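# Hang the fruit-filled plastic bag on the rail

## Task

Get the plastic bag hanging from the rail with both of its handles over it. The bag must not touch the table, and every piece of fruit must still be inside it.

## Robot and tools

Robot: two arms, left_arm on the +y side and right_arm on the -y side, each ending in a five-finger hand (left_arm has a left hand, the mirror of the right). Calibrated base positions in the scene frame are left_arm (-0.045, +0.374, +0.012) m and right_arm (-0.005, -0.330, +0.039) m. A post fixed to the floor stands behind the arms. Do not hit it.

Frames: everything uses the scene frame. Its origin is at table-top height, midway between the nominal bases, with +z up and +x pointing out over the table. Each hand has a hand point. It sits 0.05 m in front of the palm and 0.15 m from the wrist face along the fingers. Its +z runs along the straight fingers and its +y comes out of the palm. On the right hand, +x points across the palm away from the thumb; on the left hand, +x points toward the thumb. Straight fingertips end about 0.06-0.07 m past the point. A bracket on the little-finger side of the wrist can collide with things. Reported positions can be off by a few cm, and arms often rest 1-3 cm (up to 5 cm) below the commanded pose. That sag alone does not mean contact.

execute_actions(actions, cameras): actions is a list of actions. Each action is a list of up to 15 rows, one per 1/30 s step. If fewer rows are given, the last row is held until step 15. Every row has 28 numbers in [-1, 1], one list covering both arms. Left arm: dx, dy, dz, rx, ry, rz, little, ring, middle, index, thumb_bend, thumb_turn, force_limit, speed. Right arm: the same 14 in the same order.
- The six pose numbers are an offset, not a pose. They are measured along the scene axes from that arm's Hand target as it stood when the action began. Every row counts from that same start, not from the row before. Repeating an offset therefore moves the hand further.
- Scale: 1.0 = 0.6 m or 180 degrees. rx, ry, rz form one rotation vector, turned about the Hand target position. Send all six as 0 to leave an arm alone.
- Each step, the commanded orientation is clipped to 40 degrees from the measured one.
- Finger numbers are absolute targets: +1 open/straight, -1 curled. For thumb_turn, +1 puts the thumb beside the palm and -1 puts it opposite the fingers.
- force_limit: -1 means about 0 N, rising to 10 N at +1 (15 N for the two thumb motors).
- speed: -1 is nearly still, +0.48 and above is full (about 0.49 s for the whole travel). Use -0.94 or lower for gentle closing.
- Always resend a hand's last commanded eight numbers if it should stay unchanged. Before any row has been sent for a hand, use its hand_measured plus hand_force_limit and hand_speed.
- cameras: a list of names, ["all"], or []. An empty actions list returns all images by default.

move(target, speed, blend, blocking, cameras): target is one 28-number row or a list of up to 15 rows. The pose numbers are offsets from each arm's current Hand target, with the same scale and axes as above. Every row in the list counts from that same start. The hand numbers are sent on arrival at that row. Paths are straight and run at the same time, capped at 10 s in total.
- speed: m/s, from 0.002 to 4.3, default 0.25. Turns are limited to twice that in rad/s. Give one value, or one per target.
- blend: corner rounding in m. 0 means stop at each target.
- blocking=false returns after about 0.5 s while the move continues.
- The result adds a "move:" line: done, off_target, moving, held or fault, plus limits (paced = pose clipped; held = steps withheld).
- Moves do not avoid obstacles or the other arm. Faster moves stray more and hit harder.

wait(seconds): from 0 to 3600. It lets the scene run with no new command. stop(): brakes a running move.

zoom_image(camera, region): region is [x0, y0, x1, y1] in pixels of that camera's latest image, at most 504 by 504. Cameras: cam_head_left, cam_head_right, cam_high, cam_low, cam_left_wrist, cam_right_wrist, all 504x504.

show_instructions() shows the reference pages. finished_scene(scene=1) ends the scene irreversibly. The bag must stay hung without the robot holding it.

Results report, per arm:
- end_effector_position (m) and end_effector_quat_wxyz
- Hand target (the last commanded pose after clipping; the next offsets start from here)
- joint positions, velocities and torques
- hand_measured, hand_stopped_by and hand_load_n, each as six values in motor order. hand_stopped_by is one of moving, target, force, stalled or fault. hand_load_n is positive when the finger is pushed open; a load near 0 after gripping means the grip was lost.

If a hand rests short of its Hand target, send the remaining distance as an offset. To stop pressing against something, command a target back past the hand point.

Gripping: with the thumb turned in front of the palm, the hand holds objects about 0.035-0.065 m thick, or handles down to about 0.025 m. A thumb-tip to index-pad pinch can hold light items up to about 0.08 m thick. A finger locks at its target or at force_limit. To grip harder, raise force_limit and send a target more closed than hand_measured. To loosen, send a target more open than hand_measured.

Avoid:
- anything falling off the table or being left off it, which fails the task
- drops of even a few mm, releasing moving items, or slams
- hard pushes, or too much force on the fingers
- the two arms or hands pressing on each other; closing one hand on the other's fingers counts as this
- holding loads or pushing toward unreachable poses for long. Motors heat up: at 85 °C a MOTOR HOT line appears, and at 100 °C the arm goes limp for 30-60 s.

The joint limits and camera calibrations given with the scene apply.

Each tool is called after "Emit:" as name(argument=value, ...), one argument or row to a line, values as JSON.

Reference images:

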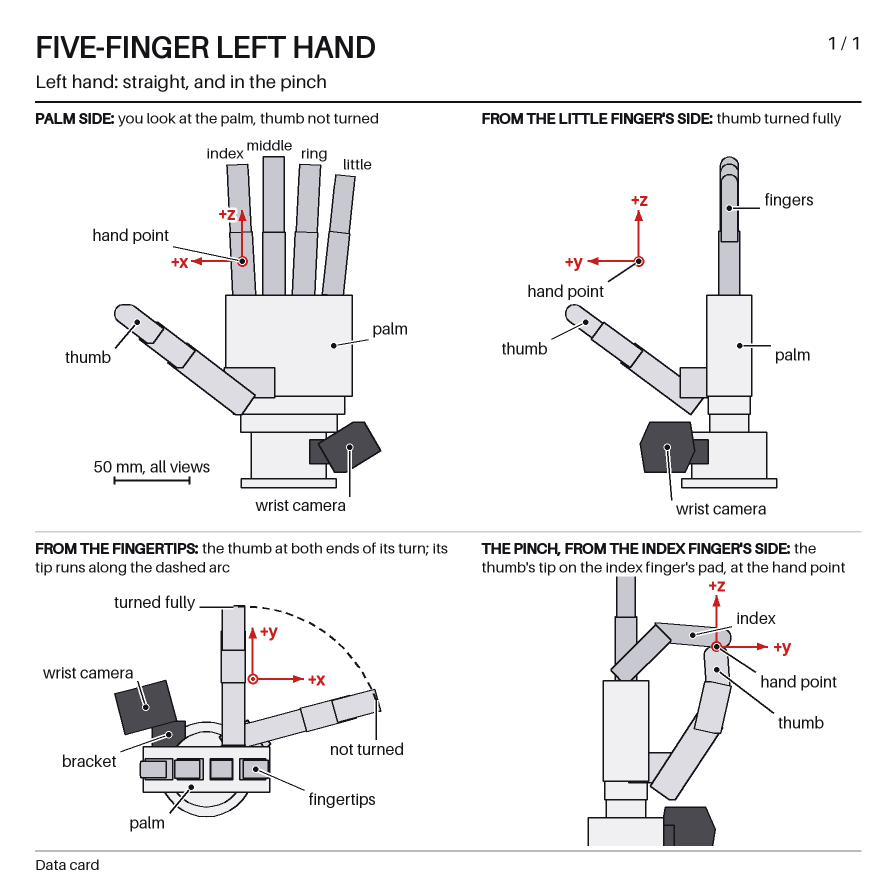

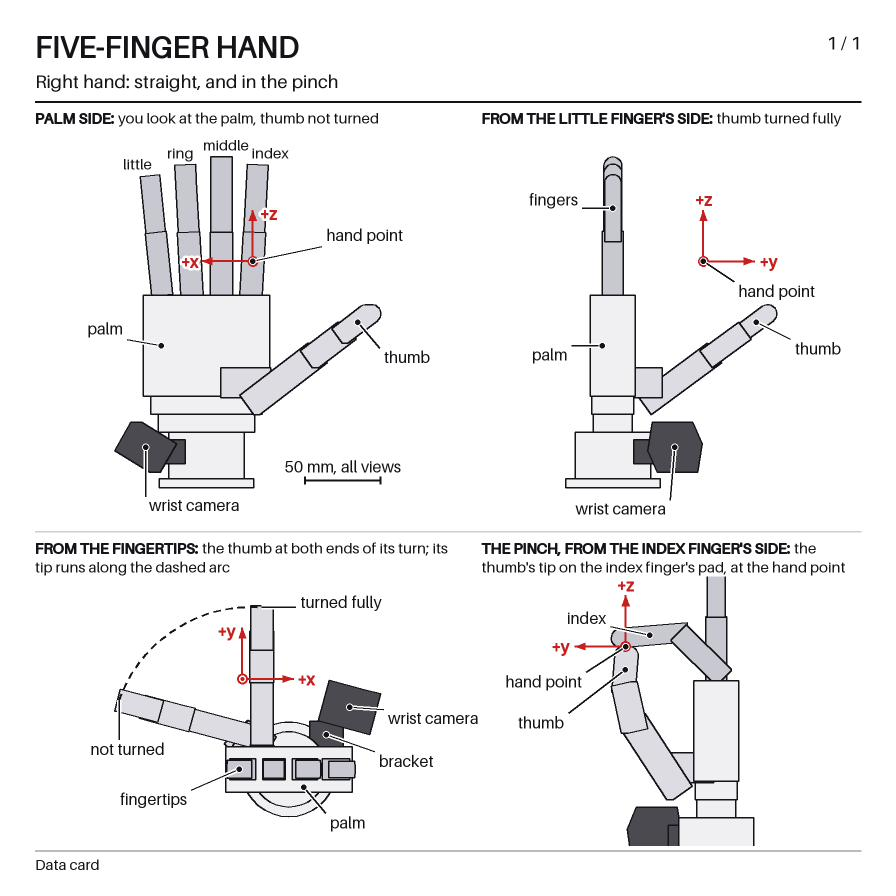

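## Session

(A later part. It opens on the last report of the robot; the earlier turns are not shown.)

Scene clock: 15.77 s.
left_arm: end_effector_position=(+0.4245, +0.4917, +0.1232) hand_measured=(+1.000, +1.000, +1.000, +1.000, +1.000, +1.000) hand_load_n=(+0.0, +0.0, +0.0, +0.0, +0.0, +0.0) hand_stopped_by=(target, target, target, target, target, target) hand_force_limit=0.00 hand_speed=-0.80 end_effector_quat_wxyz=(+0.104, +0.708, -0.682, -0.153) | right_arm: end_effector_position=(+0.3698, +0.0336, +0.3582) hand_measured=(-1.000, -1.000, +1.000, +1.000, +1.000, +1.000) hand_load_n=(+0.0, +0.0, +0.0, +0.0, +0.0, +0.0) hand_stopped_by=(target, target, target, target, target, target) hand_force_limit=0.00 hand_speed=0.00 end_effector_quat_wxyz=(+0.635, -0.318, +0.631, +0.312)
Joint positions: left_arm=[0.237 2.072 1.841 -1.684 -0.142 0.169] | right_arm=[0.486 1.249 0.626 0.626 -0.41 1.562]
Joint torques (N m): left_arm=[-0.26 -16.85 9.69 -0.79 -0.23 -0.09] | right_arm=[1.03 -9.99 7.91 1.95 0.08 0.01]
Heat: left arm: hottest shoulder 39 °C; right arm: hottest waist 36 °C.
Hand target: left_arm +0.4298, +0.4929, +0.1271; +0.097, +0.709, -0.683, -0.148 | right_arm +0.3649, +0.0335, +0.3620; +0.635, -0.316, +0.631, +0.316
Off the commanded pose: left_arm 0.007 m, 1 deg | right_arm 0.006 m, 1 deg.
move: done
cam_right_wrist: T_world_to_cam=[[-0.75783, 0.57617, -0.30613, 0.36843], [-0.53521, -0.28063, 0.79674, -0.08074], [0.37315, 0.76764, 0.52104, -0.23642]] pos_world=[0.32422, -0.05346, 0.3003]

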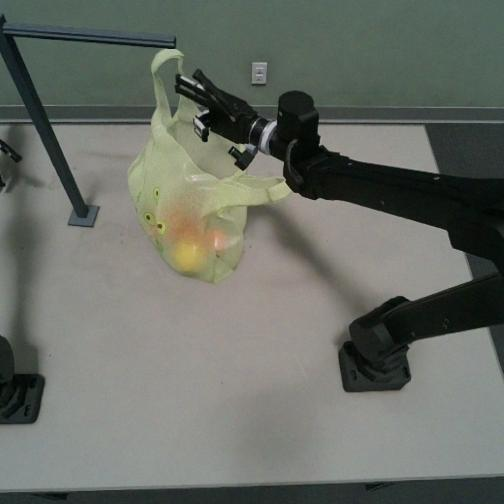

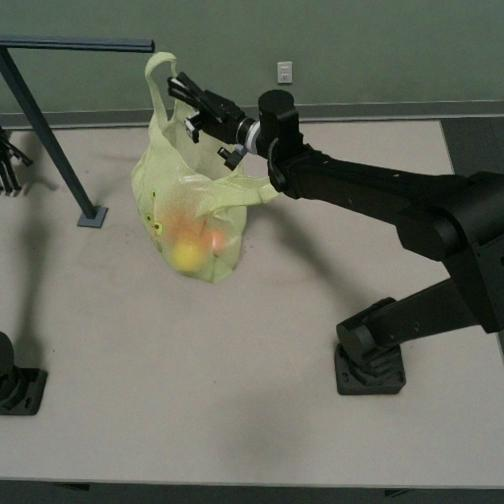

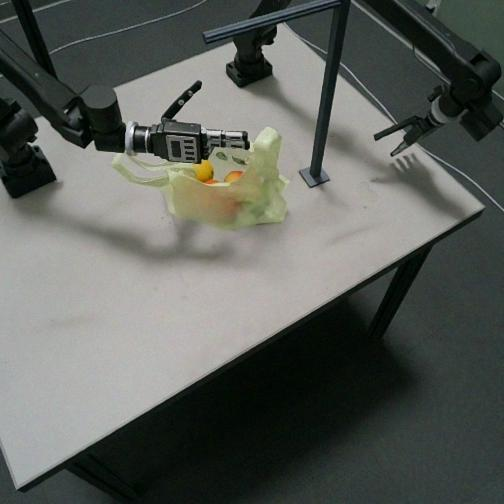

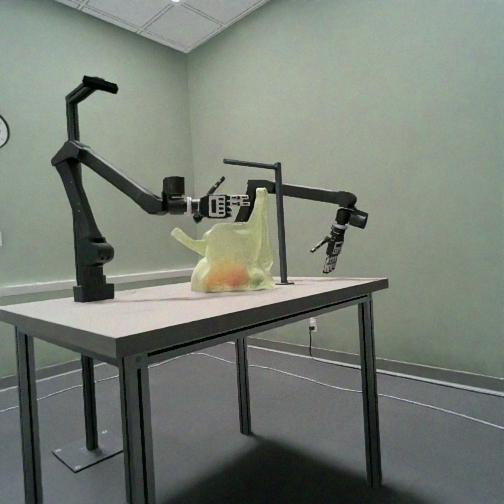

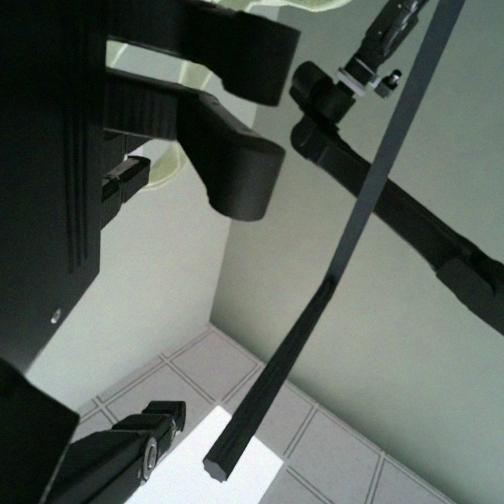

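Emit:
move(
  target=[0,0,0,0,0,0,1,1,1,1,1,1,0,-0.8, 0,-0.037,-0.053,0,0,0,-1,-1,1,1,1,1,0,0],
  speed=0.1,
  cameras=["cam_head_left","cam_high","cam_right_wrist"],
)

Emit:
zoom_image(
  camera="cam_head_left",
  region=[120, 30, 240, 150],
)

Emit:
zoom_image(
  camera="cam_right_wrist",
  region=[50, 0, 350, 300],
)

Scene clock: 17.10 s.
left_arm: end_effector_position=(+0.4245, +0.4917, +0.1232) hand_measured=(+1.000, +1.000, +1.000, +1.000, +1.000, +1.000) hand_load_n=(+0.0, +0.0, +0.0, +0.0, +0.0, +0.0) hand_stopped_by=(target, target, target, target, target, target) hand_force_limit=0.00 hand_speed=-0.80 end_effector_quat_wxyz=(+0.104, +0.708, -0.682, -0.153) | right_arm: end_effector_position=(+0.3628, +0.0141, +0.3313) hand_measured=(-1.000, -1.000, +1.000, +1.000, +1.000, +1.000) hand_load_n=(+0.5, +0.0, +0.0, +0.0, +0.0, +0.0) hand_stopped_by=(target, target, target, target, target, target) hand_force_limit=0.00 hand_speed=0.00 end_effector_quat_wxyz=(+0.632, -0.320, +0.632, +0.315)
Joint positions: left_arm=[0.237 2.072 1.841 -1.684 -0.142 0.169] | right_arm=[0.443 1.265 0.555 0.705 -0.461 1.562]
Joint torques (N m): left_arm=[-0.21 -16.85 9.69 -0.77 -0.22 -0.09] | right_arm=[0.03 -7.71 7.46 3.34 -0.22 0.01]
Heat: left arm: hottest shoulder 39 °C; right arm: hottest waist 36 °C.
Hand target: left_arm +0.4298, +0.4929, +0.1271; +0.097, +0.709, -0.683, -0.148 | right_arm +0.3649, +0.0113, +0.3301; +0.634, -0.316, +0.631, +0.316
Off the commanded pose: left_arm 0.007 m, 1 deg | right_arm 0.004 m, 1 deg.
move: done
cam_right_wrist: T_world_to_cam=[[-0.764, 0.56961, -0.30306, 0.3674], [-0.52781, -0.28159, 0.80132, -0.07279], [0.3711, 0.77217, 0.51579, -0.20244]] pos_world=[0.31741, -0.07345, 0.27409]

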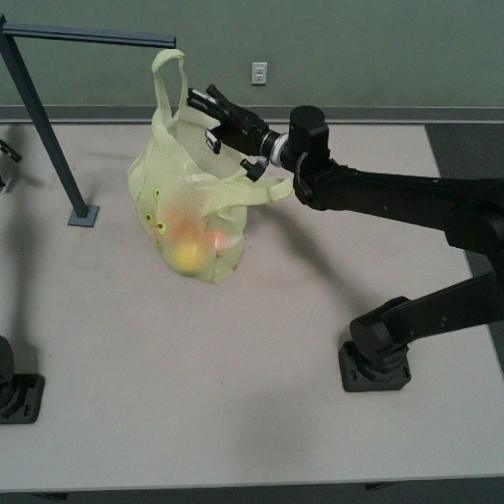

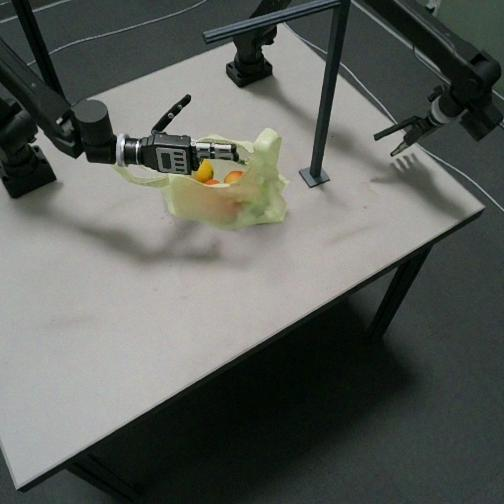

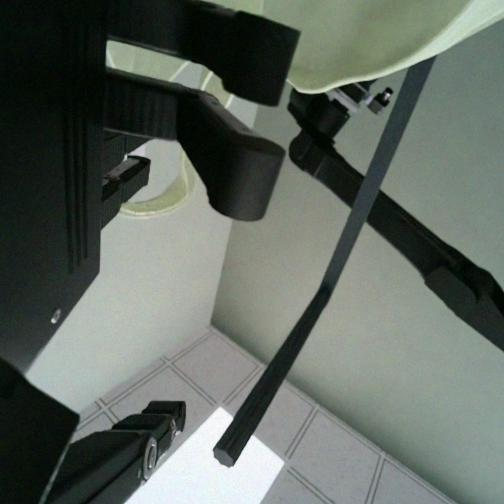

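Scaled by 4.200 from the camera's image (finer frame: 720x720).

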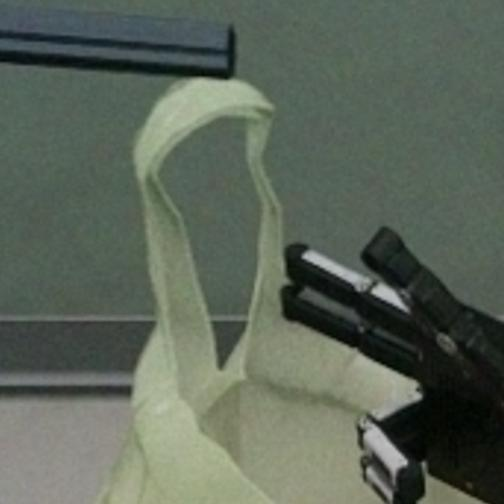

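Scaled by 1.680 from the camera's image (finer frame: 720x720).

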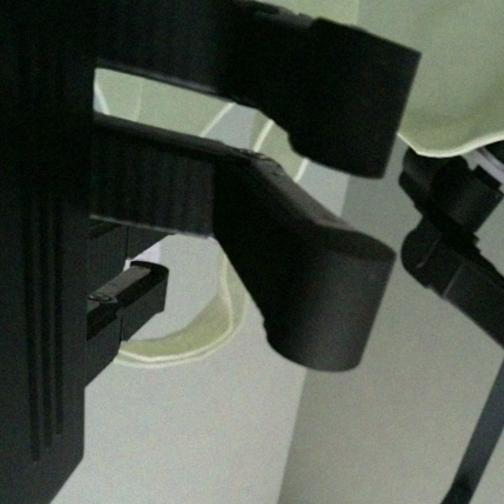

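Emit:
move(
  target=[0,0,0,0,0,0,1,1,1,1,1,1,0,-0.8, 0.035,0.06,0,0,0,0,-1,-1,1,1,1,1,0,0],
  speed=0.05,
  cameras=["cam_head_left","cam_high","cam_right_wrist"],
)

Emit:
zoom_image(
  camera="cam_head_left",
  region=[120, 30, 240, 150],
)

Emit:
zoom_image(
  camera="cam_right_wrist",
  region=[50, 0, 350, 300],
)

Emit:
zoom_image(
  camera="cam_high",
  region=[150, 80, 330, 260],
)

Scene clock: 18.83 s.
left_arm: end_effector_position=(+0.4245, +0.4917, +0.1232) hand_measured=(+1.000, +1.000, +1.000, +1.000, +1.000, +1.000) hand_load_n=(+0.0, +0.0, +0.0, +0.0, +0.0, +0.0) hand_stopped_by=(target, target, target, target, target, target) hand_force_limit=0.00 hand_speed=-0.80 end_effector_quat_wxyz=(+0.104, +0.708, -0.682, -0.153) | right_arm: end_effector_position=(+0.3768, +0.0366, +0.3055) hand_measured=(-1.000, -1.000, +1.000, +1.000, +1.000, +1.000) hand_load_n=(+0.0, +0.0, +0.0, +0.0, +0.0, +0.0) hand_stopped_by=(target, target, target, target, target, target) hand_force_limit=0.00 hand_speed=0.00 end_effector_quat_wxyz=(+0.615, -0.318, +0.652, +0.310)
Joint positions: left_arm=[0.237 2.072 1.841 -1.684 -0.142 0.169] | right_arm=[0.486 1.357 0.588 0.713 -0.407 1.562]
Joint torques (N m): left_arm=[-0.26 -16.79 9.69 -0.77 -0.22 -0.09] | right_arm=[1.26 -8.23 11.82 3.48 0.06 0.02]
Heat: left arm: hottest shoulder 39 °C; right arm: hottest waist 36 °C.
Hand target: left_arm +0.4298, +0.4929, +0.1271; +0.097, +0.709, -0.683, -0.148 | right_arm +0.3859, +0.0472, +0.3301; +0.634, -0.316, +0.631, +0.316
Off the commanded pose: left_arm 0.007 m, 1 deg | right_arm 0.028 m, 3 deg.
move: off_target (right_arm)
cam_right_wrist: T_world_to_cam=[[-0.77089, 0.5705, -0.28331, 0.35404], [-0.49406, -0.25481, 0.83125, -0.06123], [0.40204, 0.78077, 0.47829, -0.21207]] pos_world=[0.32794, -0.05201, 0.25263]

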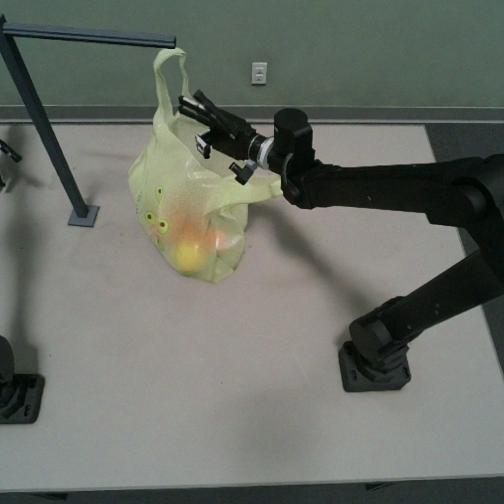

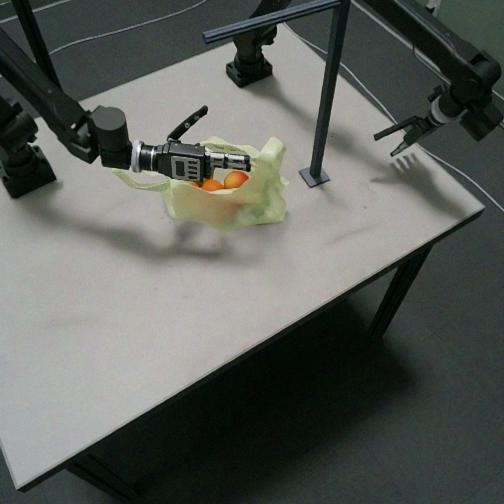

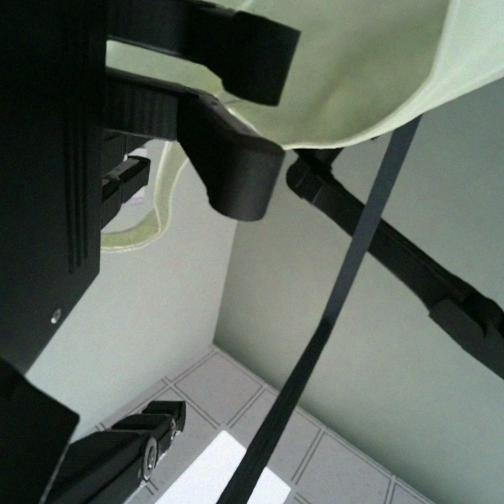

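Scaled by 4.200 from the camera's image (finer frame: 720x720).

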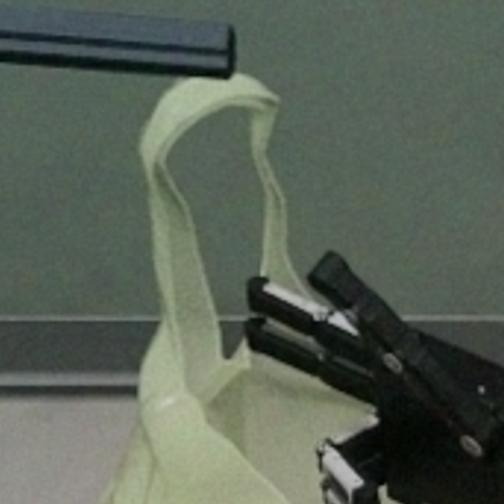

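Scaled by 1.680 from the camera's image (finer frame: 720x720).

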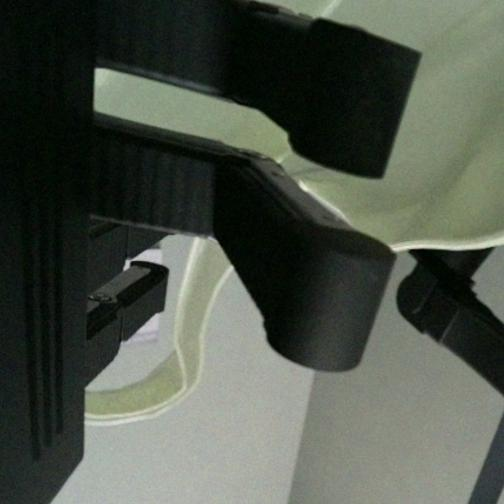

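Scaled by 2.800 from the camera's image (finer frame: 720x720).

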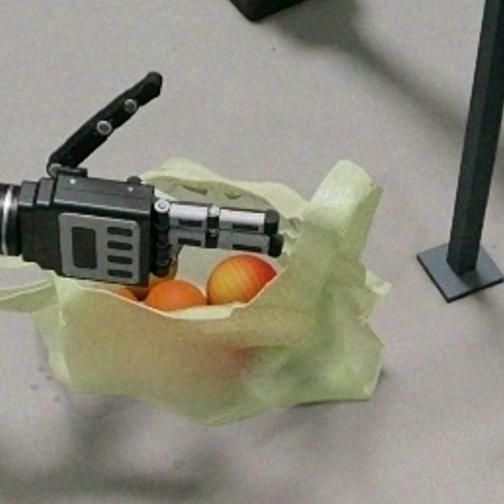

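Emit:
move(
  target=[0,0,0,0,0,0,1,1,1,1,1,1,0,-0.8, -0.01,-0.013,0.035,0,0,0,-1,-1,1,1,1,1,0,0],
  speed=0.05,
  cameras=["cam_head_left","cam_high","cam_right_wrist"],
)

Emit:
zoom_image(
  camera="cam_head_left",
  region=[120, 30, 240, 150],
)

Emit:
zoom_image(
  camera="cam_right_wrist",
  region=[50, 0, 350, 300],
)

Scene clock: 19.93 s.
left_arm: end_effector_position=(+0.4245, +0.4917, +0.1232) hand_measured=(+1.000, +1.000, +1.000, +1.000, +1.000, +1.000) hand_load_n=(+0.0, +0.0, +0.0, +0.0, +0.0, +0.0) hand_stopped_by=(target, target, target, target, target, target) hand_force_limit=0.00 hand_speed=-0.80 end_effector_quat_wxyz=(+0.104, +0.708, -0.682, -0.153) | right_arm: end_effector_position=(+0.3713, +0.0342, +0.3215) hand_measured=(-1.000, -1.000, +1.000, +1.000, +1.000, +1.000) hand_load_n=(+0.0, +0.0, +0.0, +0.0, +0.0, +0.0) hand_stopped_by=(target, target, target, target, target, target) hand_force_limit=0.00 hand_speed=0.00 end_effector_quat_wxyz=(+0.619, -0.319, +0.647, +0.311)
Joint positions: left_arm=[0.237 2.072 1.841 -1.684 -0.142 0.169] | right_arm=[0.486 1.31 0.591 0.676 -0.411 1.562]
Joint torques (N m): left_arm=[-0.26 -16.85 9.7 -0.79 -0.22 -0.09] | right_arm=[0.56 -9.99 12.29 1.83 -0.22 0.02]
Heat: left arm: hottest shoulder 39 °C; right arm: hottest waist 36 °C.
Hand target: left_arm +0.4298, +0.4929, +0.1271; +0.097, +0.709, -0.683, -0.148 | right_arm +0.3799, +0.0394, +0.3511; +0.634, -0.316, +0.631, +0.316
Off the commanded pose: left_arm 0.007 m, 1 deg | right_arm 0.031 m, 3 deg.
move: off_target (right_arm)
cam_right_wrist: T_world_to_cam=[[-0.76978, 0.56947, -0.28835, 0.35697], [-0.50258, -0.26222, 0.8238, -0.07197], [0.39352, 0.77907, 0.48806, -0.2156]] pos_world=[0.32346, -0.05419, 0.26745]

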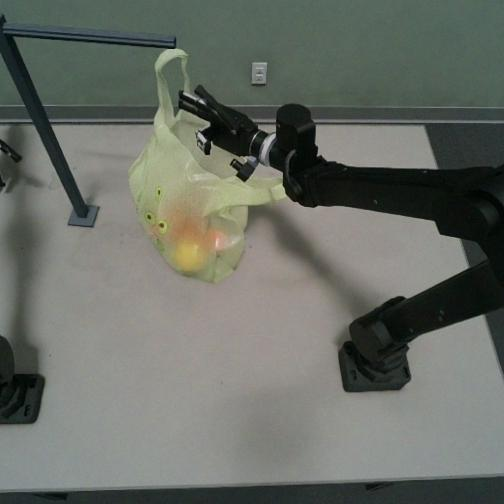

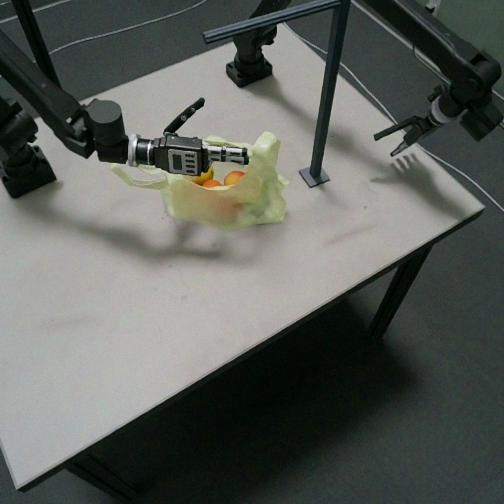

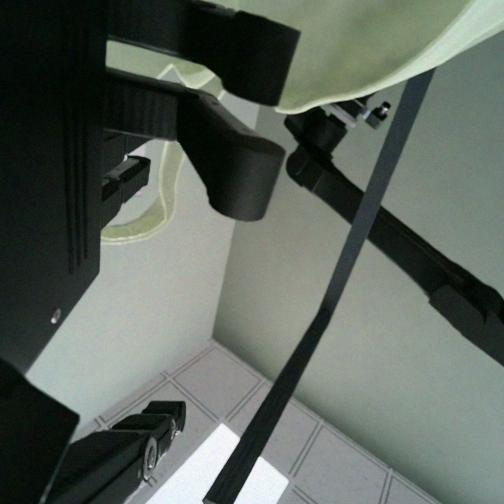

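Scaled by 4.200 from the camera's image (finer frame: 720x720).

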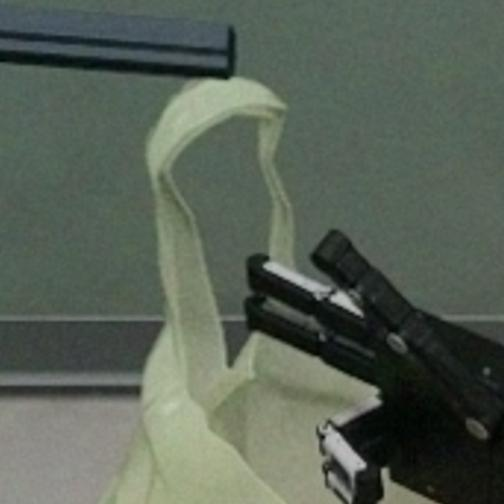

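Scaled by 1.680 from the camera's image (finer frame: 720x720).

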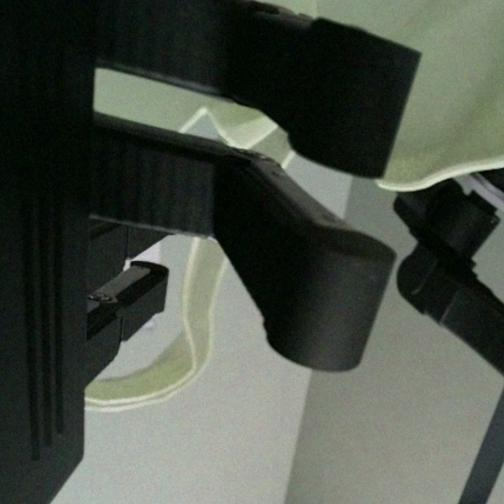

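Emit:
move(
  target=[
    [0,0,0,0,0,0,1,1,1,1,1,1,0,-0.8, 0.016,-0.012,0.01,0,0,0,-1,-1,1,1,1,1,0,0],
    [0,0,0,0,0,0,1,1,1,1,1,1,0,-0.8, 0.066,0.055,0.02,0,0,0,-1,-1,1,1,1,1,0,0],
  ],
  speed=0.05,
  cameras=["cam_head_left","cam_high","cam_right_wrist"],
)

Emit:
zoom_image(
  camera="cam_head_left",
  region=[120, 30, 240, 150],
)

Emit:
zoom_image(
  camera="cam_right_wrist",
  region=[50, 0, 350, 300],
)

Emit:
zoom_image(
  camera="cam_high",
  region=[150, 80, 330, 260],
)

Scene clock: 22.37 s.
left_arm: end_effector_position=(+0.4245, +0.4917, +0.1232) hand_measured=(+1.000, +1.000, +1.000, +1.000, +1.000, +1.000) hand_load_n=(+0.0, +0.0, +0.0, +0.0, +0.0, +0.0) hand_stopped_by=(target, target, target, target, target, target) hand_force_limit=0.00 hand_speed=-0.80 end_effector_quat_wxyz=(+0.104, +0.708, -0.682, -0.153) | right_arm: end_effector_position=(+0.4105, +0.0614, +0.3451) hand_measured=(-1.000, -1.000, +1.000, +1.000, +1.000, +1.000) hand_load_n=(+0.0, +0.0, +0.0, +0.0, +0.0, +0.0) hand_stopped_by=(target, target, target, target, target, target) hand_force_limit=0.00 hand_speed=0.00 end_effector_quat_wxyz=(+0.628, -0.317, +0.639, +0.311)
Joint positions: left_arm=[0.237 2.072 1.841 -1.684 -0.142 0.169] | right_arm=[0.498 1.398 0.736 0.642 -0.394 1.562]
Joint torques (N m): left_arm=[-0.21 -16.79 9.7 -0.77 -0.23 -0.09] | right_arm=[1.32 -9.58 12.7 1.72 0.08 0.02]
Heat: left arm: hottest shoulder 39 °C; right arm: hottest waist 36 °C.
Hand target: left_arm +0.4298, +0.4929, +0.1271; +0.097, +0.709, -0.683, -0.148 | right_arm +0.4194, +0.0726, +0.3632; +0.634, -0.316, +0.631, +0.316
Off the commanded pose: left_arm 0.007 m, 1 deg | right_arm 0.023 m, 1 deg.
move: off_target (right_arm)
cam_right_wrist: T_world_to_cam=[[-0.76151, 0.57566, -0.29786, 0.37797], [-0.52061, -0.2695, 0.81014, -0.05201], [0.3861, 0.772, 0.50493, -0.26609]] pos_world=[0.36349, -0.02618, 0.28907]

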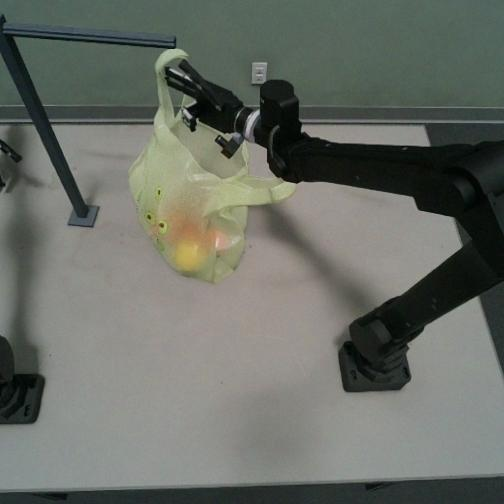

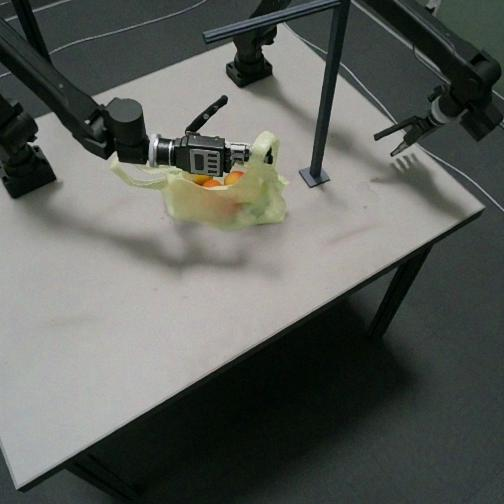

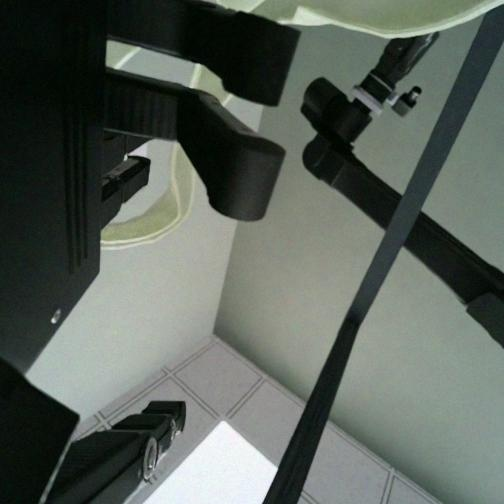

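Scaled by 4.200 from the camera's image (finer frame: 720x720).

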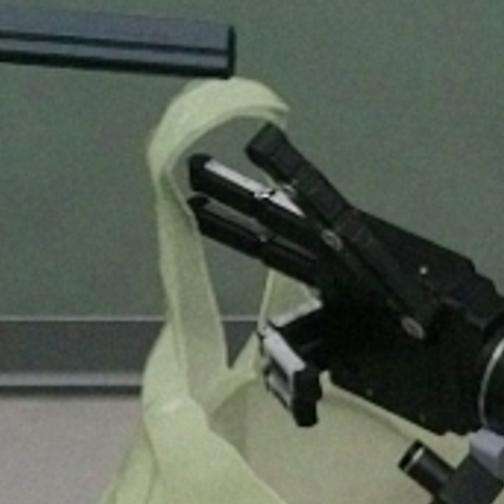

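Scaled by 1.680 from the camera's image (finer frame: 720x720).

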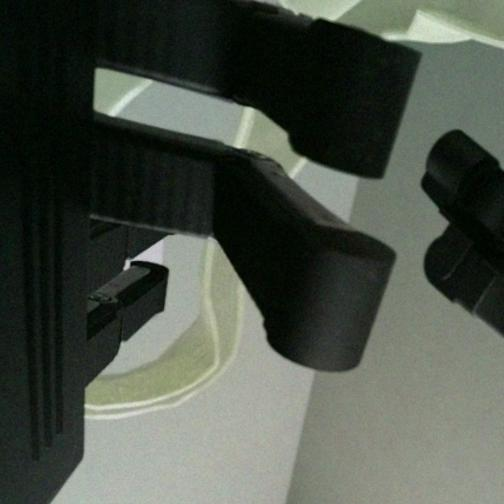

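Scaled by 2.800 from the camera's image (finer frame: 720x720).

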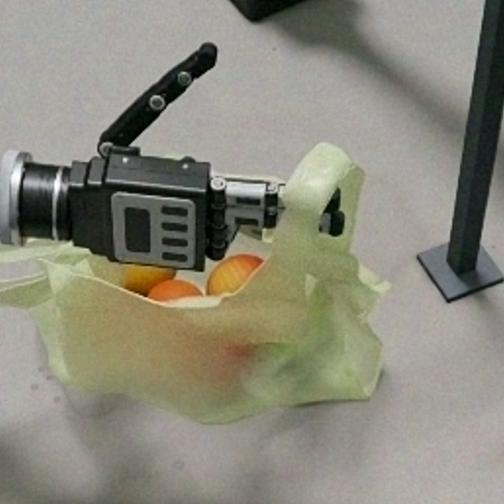

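Emit:
move(
  target=[
    [0,0,0,0,0,0,1,1,1,1,1,1,0,-0.8, 0.012,0.016,0.0,0.053,-0.04,0,-1,-1,1,1,1,1,0,0],
    [0,0,0,0,0,0,1,1,1,1,1,1,0,-0.8, 0.012,0.016,0.08,0.053,-0.04,0,-1,-1,1,1,1,1,0,0],
  ],
  speed=0.06,
  cameras=["cam_head_left","cam_high","cam_low","cam_right_wrist"],
)

Emit:
zoom_image(
  camera="cam_head_left",
  region=[100, 0, 320, 220],
)

Emit:
zoom_image(
  camera="cam_high",
  region=[150, 80, 330, 260],
)

Scene clock: 27.30 s.
left_arm: end_effector_position=(+0.4245, +0.4917, +0.1232) hand_measured=(+1.000, +1.000, +1.000, +1.000, +1.000, +1.000) hand_load_n=(+0.0, +0.0, +0.0, +0.0, -0.5, +0.0) hand_stopped_by=(target, target, target, target, target, target) hand_force_limit=0.00 hand_speed=-0.80 end_effector_quat_wxyz=(+0.104, +0.708, -0.682, -0.153) | right_arm: end_effector_position=(+0.4249, +0.0743, +0.3780) hand_measured=(-1.000, -1.000, +1.000, +1.000, +1.000, +1.000) hand_load_n=(+0.0, +0.0, +0.0, +0.0, +0.0, +0.0) hand_stopped_by=(target, target, target, target, target, target) hand_force_limit=0.00 hand_speed=0.00 end_effector_quat_wxyz=(+0.683, -0.284, +0.582, +0.340)
Joint positions: left_arm=[0.237 2.072 1.841 -1.684 -0.142 0.169] | right_arm=[0.517 1.499 0.788 0.887 -0.366 1.642]
Joint torques (N m): left_arm=[-0.26 -16.79 9.69 -0.79 -0.23 -0.09] | right_arm=[1.38 -12.75 12.23 1.7 0.16 0.01]
Heat: left arm: hottest shoulder 39 °C; right arm: hottest waist 36 °C.
Hand target: left_arm +0.4298, +0.4929, +0.1271; +0.097, +0.709, -0.683, -0.148 | right_arm +0.4266, +0.0821, +0.4111; +0.697, -0.281, +0.561, +0.347
Off the commanded pose: left_arm 0.007 m, 1 deg | right_arm 0.034 m, 3 deg.
move: off_target (right_arm)
cam_right_wrist: T_world_to_cam=[[-0.72915, 0.62228, -0.28482, 0.36906], [-0.60007, -0.38124, 0.70326, 0.01472], [0.32904, 0.68369, 0.65138, -0.32278]] pos_world=[0.38414, -0.00336, 0.30502]

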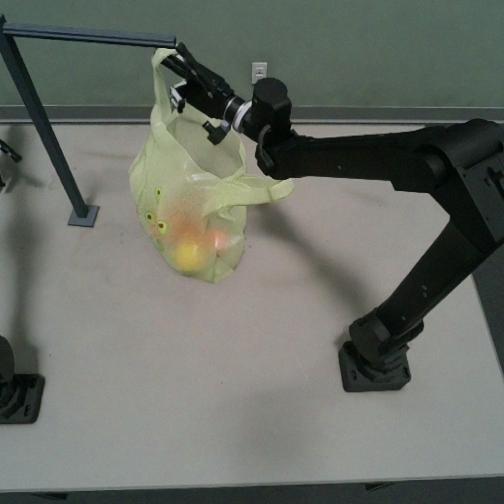

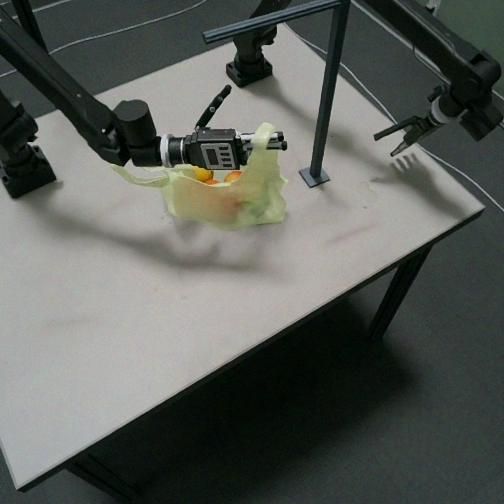

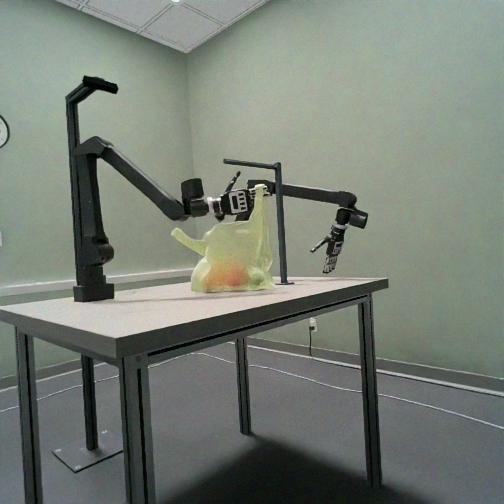

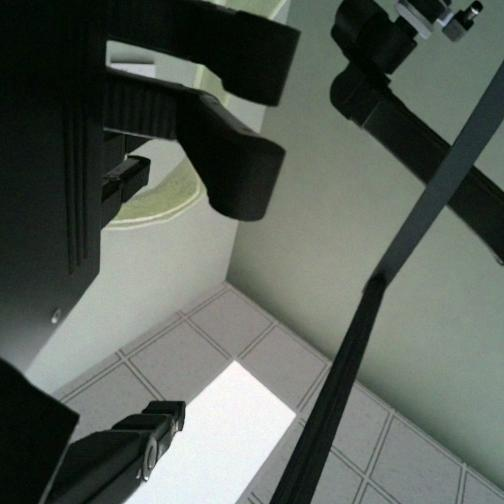

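Scaled by 2.291 from the camera's image (finer frame: 720x720).

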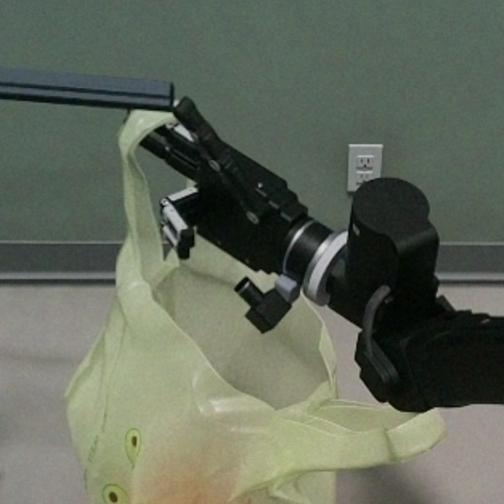

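Scaled by 2.800 from the camera's image (finer frame: 720x720).

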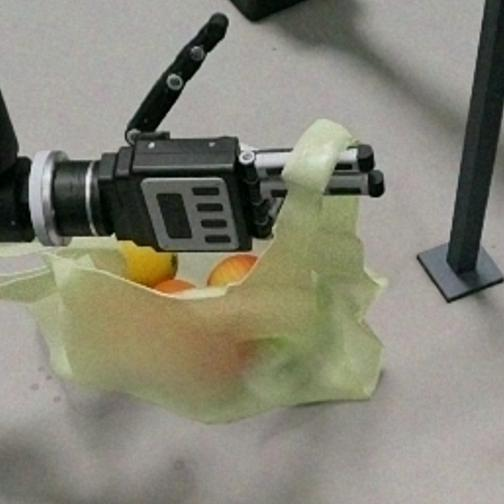

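Emit:
move(
  target=[
    [0,0,0,0,0,0,1,1,1,1,1,1,0,-0.8, 0.0,0.0,-0.075,-0.053,0.04,0,-1,-1,1,1,1,1,0,0],
    [0,0,0,0,0,0,1,1,1,1,1,1,0,-0.8, -0.111,-0.153,-0.08,-0.053,0.04,0,-1,-1,1,1,1,1,0,0],
    [0,0,0,0,0,0,1,1,1,1,1,1,0,-0.8, -0.111,-0.153,-0.01,-0.053,0.04,0,1,1,-1,-1,1,1,0,0],
  ],
  speed=0.08,
  cameras=["cam_head_left","cam_high","cam_low","cam_right_wrist"],
)

Emit:
zoom_image(
  camera="cam_head_left",
  region=[120, 30, 240, 150],
)

Emit:
zoom_image(
  camera="cam_right_wrist",
  region=[50, 0, 350, 300],
)

Scene clock: 34.07 s.
left_arm: end_effector_position=(+0.4245, +0.4917, +0.1232) hand_measured=(+1.000, +1.000, +1.000, +1.000, +1.000, +1.000) hand_load_n=(+0.0, +0.0, +0.0, +0.0, +0.0, +0.0) hand_stopped_by=(target, target, target, target, target, target) hand_force_limit=0.00 hand_speed=-0.80 end_effector_quat_wxyz=(+0.104, +0.708, -0.682, -0.153) | right_arm: end_effector_position=(+0.3514, -0.0096, +0.3724) hand_measured=(+1.000, +1.000, -1.000, -1.000, +1.000, +1.000) hand_load_n=(+0.0, +0.0, +0.0, +0.0, -0.5, +0.0) hand_stopped_by=(target, target, target, target, target, target) hand_force_limit=0.00 hand_speed=0.00 end_effector_quat_wxyz=(+0.613, -0.314, +0.650, +0.322)
Joint positions: left_arm=[0.237 2.072 1.841 -1.684 -0.142 0.169] | right_arm=[0.393 1.089 0.583 0.458 -0.513 1.581]
Joint torques (N m): left_arm=[-0.32 -16.79 9.69 -0.77 -0.22 -0.09] | right_arm=[-0.15 -8.23 13.85 1.72 -0.23 -0.17]
Heat: left arm: hottest shoulder 40 °C; right arm: hottest waist 36 °C.
Hand target: left_arm +0.4298, +0.4929, +0.1271; +0.097, +0.709, -0.683, -0.148 | right_arm +0.3601, -0.0097, +0.4050; +0.634, -0.316, +0.631, +0.316
Off the commanded pose: left_arm 0.007 m, 1 deg | right_arm 0.034 m, 3 deg.
move: off_target (right_arm); target 3's new numbers were sent with right_arm's hand 0.034 m and 3 deg from that target
cam_right_wrist: T_world_to_cam=[[-0.78058, 0.56679, -0.26353, 0.37577], [-0.48209, -0.27756, 0.831, -0.14555], [0.39785, 0.7757, 0.4899, -0.20075]] pos_world=[0.30302, -0.09766, 0.31832]

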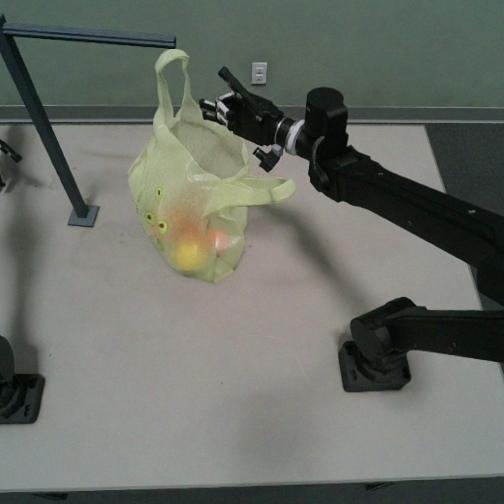

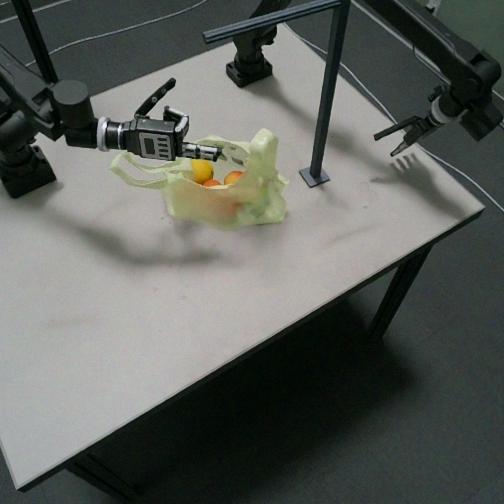

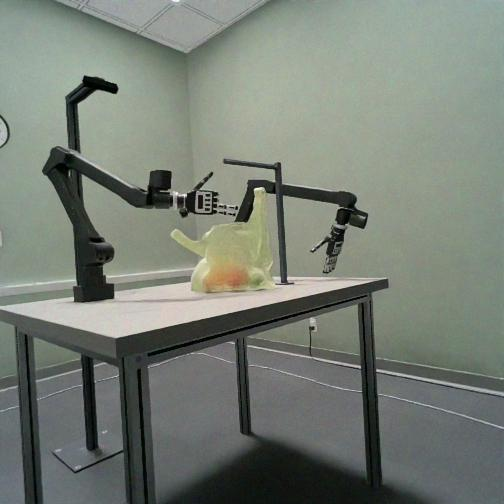

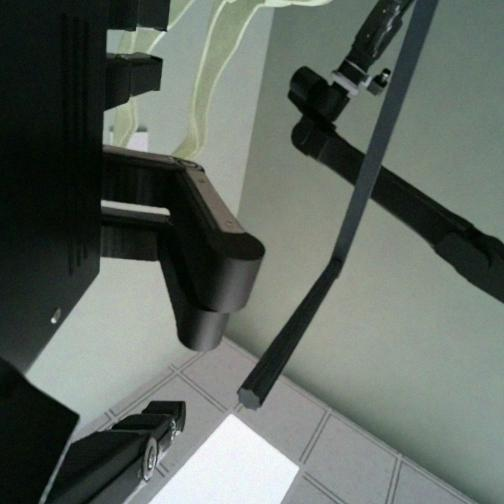

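Scaled by 4.200 from the camera's image (finer frame: 720x720).

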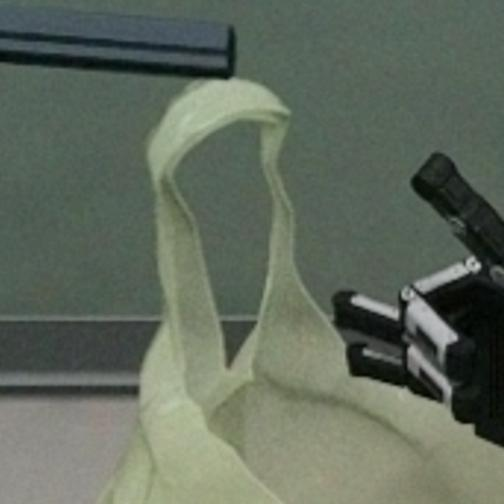

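Scaled by 1.680 from the camera's image (finer frame: 720x720).

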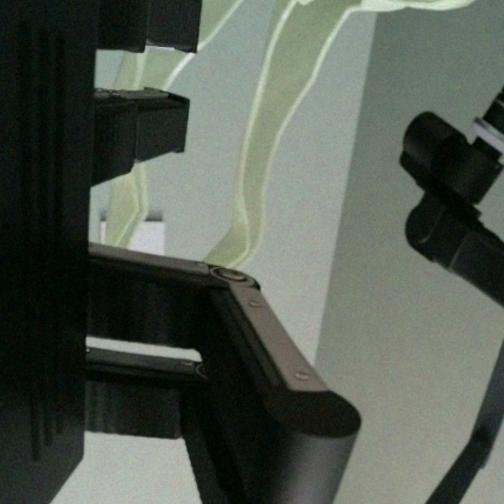

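Emit:
move(
  target=[
    [0,0,0,0,0,0,1,1,1,1,1,1,0,-0.8, 0.01,-0.007,0.035,0,0,0,1,1,-1,-1,1,1,0,0],
    [0,0,0,0,0,0,1,1,1,1,1,1,0,-0.8, 0.062,0.067,0.035,0,0,0,1,1,-1,-1,1,1,0,0],
  ],
  speed=0.06,
  cameras=["cam_head_left","cam_high","cam_right_wrist"],
)

Emit:
zoom_image(
  camera="cam_head_left",
  region=[120, 30, 240, 150],
)

Emit:
zoom_image(
  camera="cam_right_wrist",
  region=[50, 0, 350, 300],
)

Emit:
zoom_image(
  camera="cam_high",
  region=[150, 80, 330, 260],
)

Scene clock: 36.47 s.
left_arm: end_effector_position=(+0.4245, +0.4917, +0.1232) hand_measured=(+1.000, +1.000, +1.000, +1.000, +1.000, +1.000) hand_load_n=(+0.0, +0.0, +0.0, +0.0, +0.0, +0.5) hand_stopped_by=(target, target, target, target, target, target) hand_force_limit=0.00 hand_speed=-0.80 end_effector_quat_wxyz=(+0.104, +0.708, -0.682, -0.153) | right_arm: end_effector_position=(+0.3899, +0.0208, +0.3939) hand_measured=(+1.000, +1.000, -1.000, -1.000, +1.000, +1.000) hand_load_n=(+0.0, +0.0, +0.0, +0.0, +0.0, +0.0) hand_stopped_by=(target, target, target, target, target, target) hand_force_limit=0.00 hand_speed=0.00 end_effector_quat_wxyz=(+0.608, -0.310, +0.658, +0.317)
Joint positions: left_arm=[0.237 2.072 1.841 -1.684 -0.142 0.169] | right_arm=[0.432 1.189 0.73 0.393 -0.461 1.581]
Joint torques (N m): left_arm=[-0.21 -16.85 9.7 -0.79 -0.23 -0.09] | right_arm=[1.26 -7.82 14.35 3.37 0.05 -0.17]
Heat: left arm: hottest shoulder 40 °C; right arm: hottest waist 36 °C.
Hand target: left_arm +0.4298, +0.4929, +0.1271; +0.097, +0.709, -0.683, -0.148 | right_arm +0.3973, +0.0305, +0.4262; +0.635, -0.316, +0.631, +0.316
Off the commanded pose: left_arm 0.007 m, 1 deg | right_arm 0.034 m, 4 deg.
move: off_target (right_arm)
cam_right_wrist: T_world_to_cam=[[-0.77677, 0.57452, -0.25797, 0.39038], [-0.47351, -0.26271, 0.8407, -0.14375], [0.41523, 0.77518, 0.47611, -0.2515]] pos_world=[0.3396, -0.06709, 0.3413]

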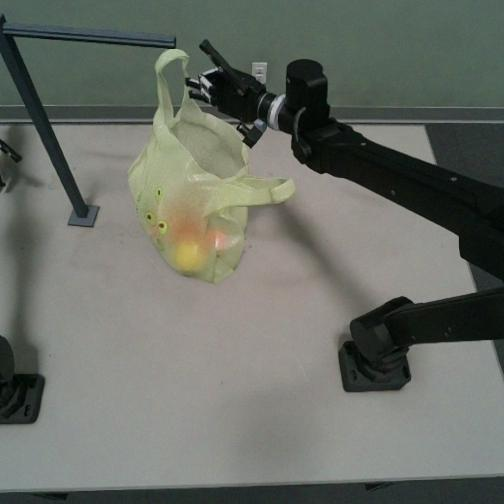

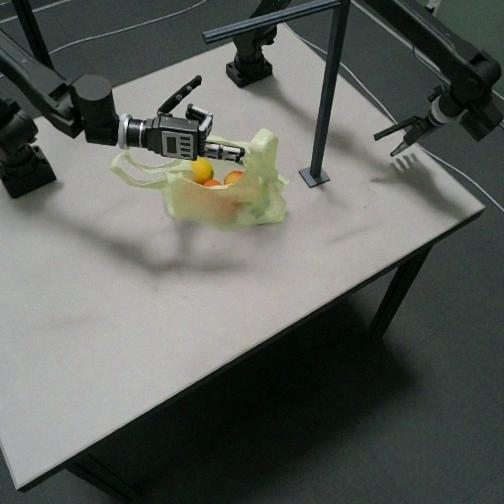

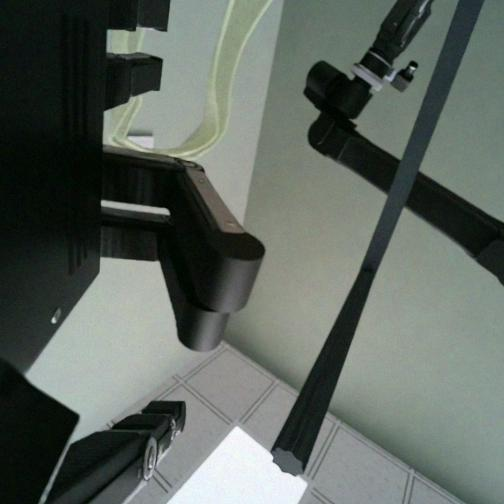

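Scaled by 4.200 from the camera's image (finer frame: 720x720).

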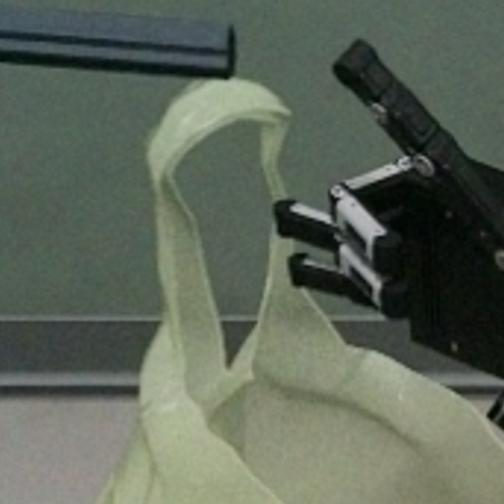

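Scaled by 1.680 from the camera's image (finer frame: 720x720).

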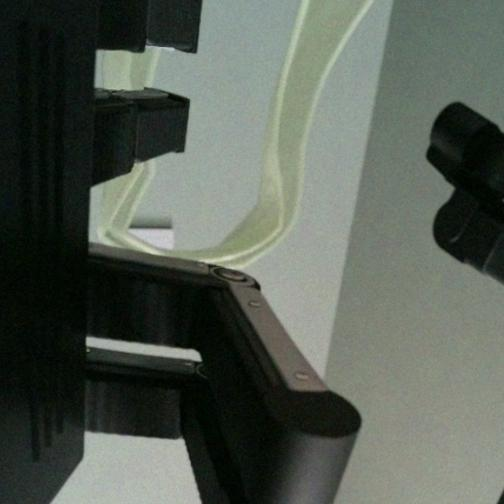

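Scaled by 2.800 from the camera's image (finer frame: 720x720).

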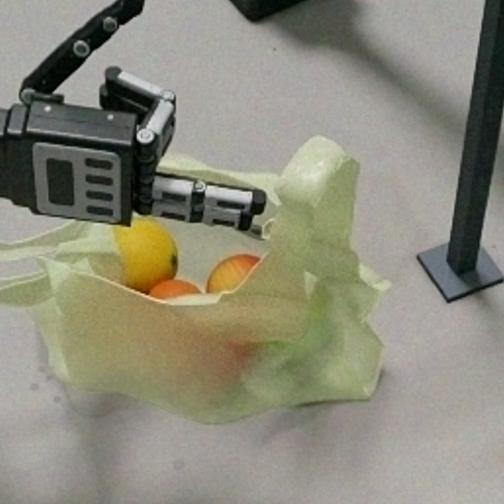

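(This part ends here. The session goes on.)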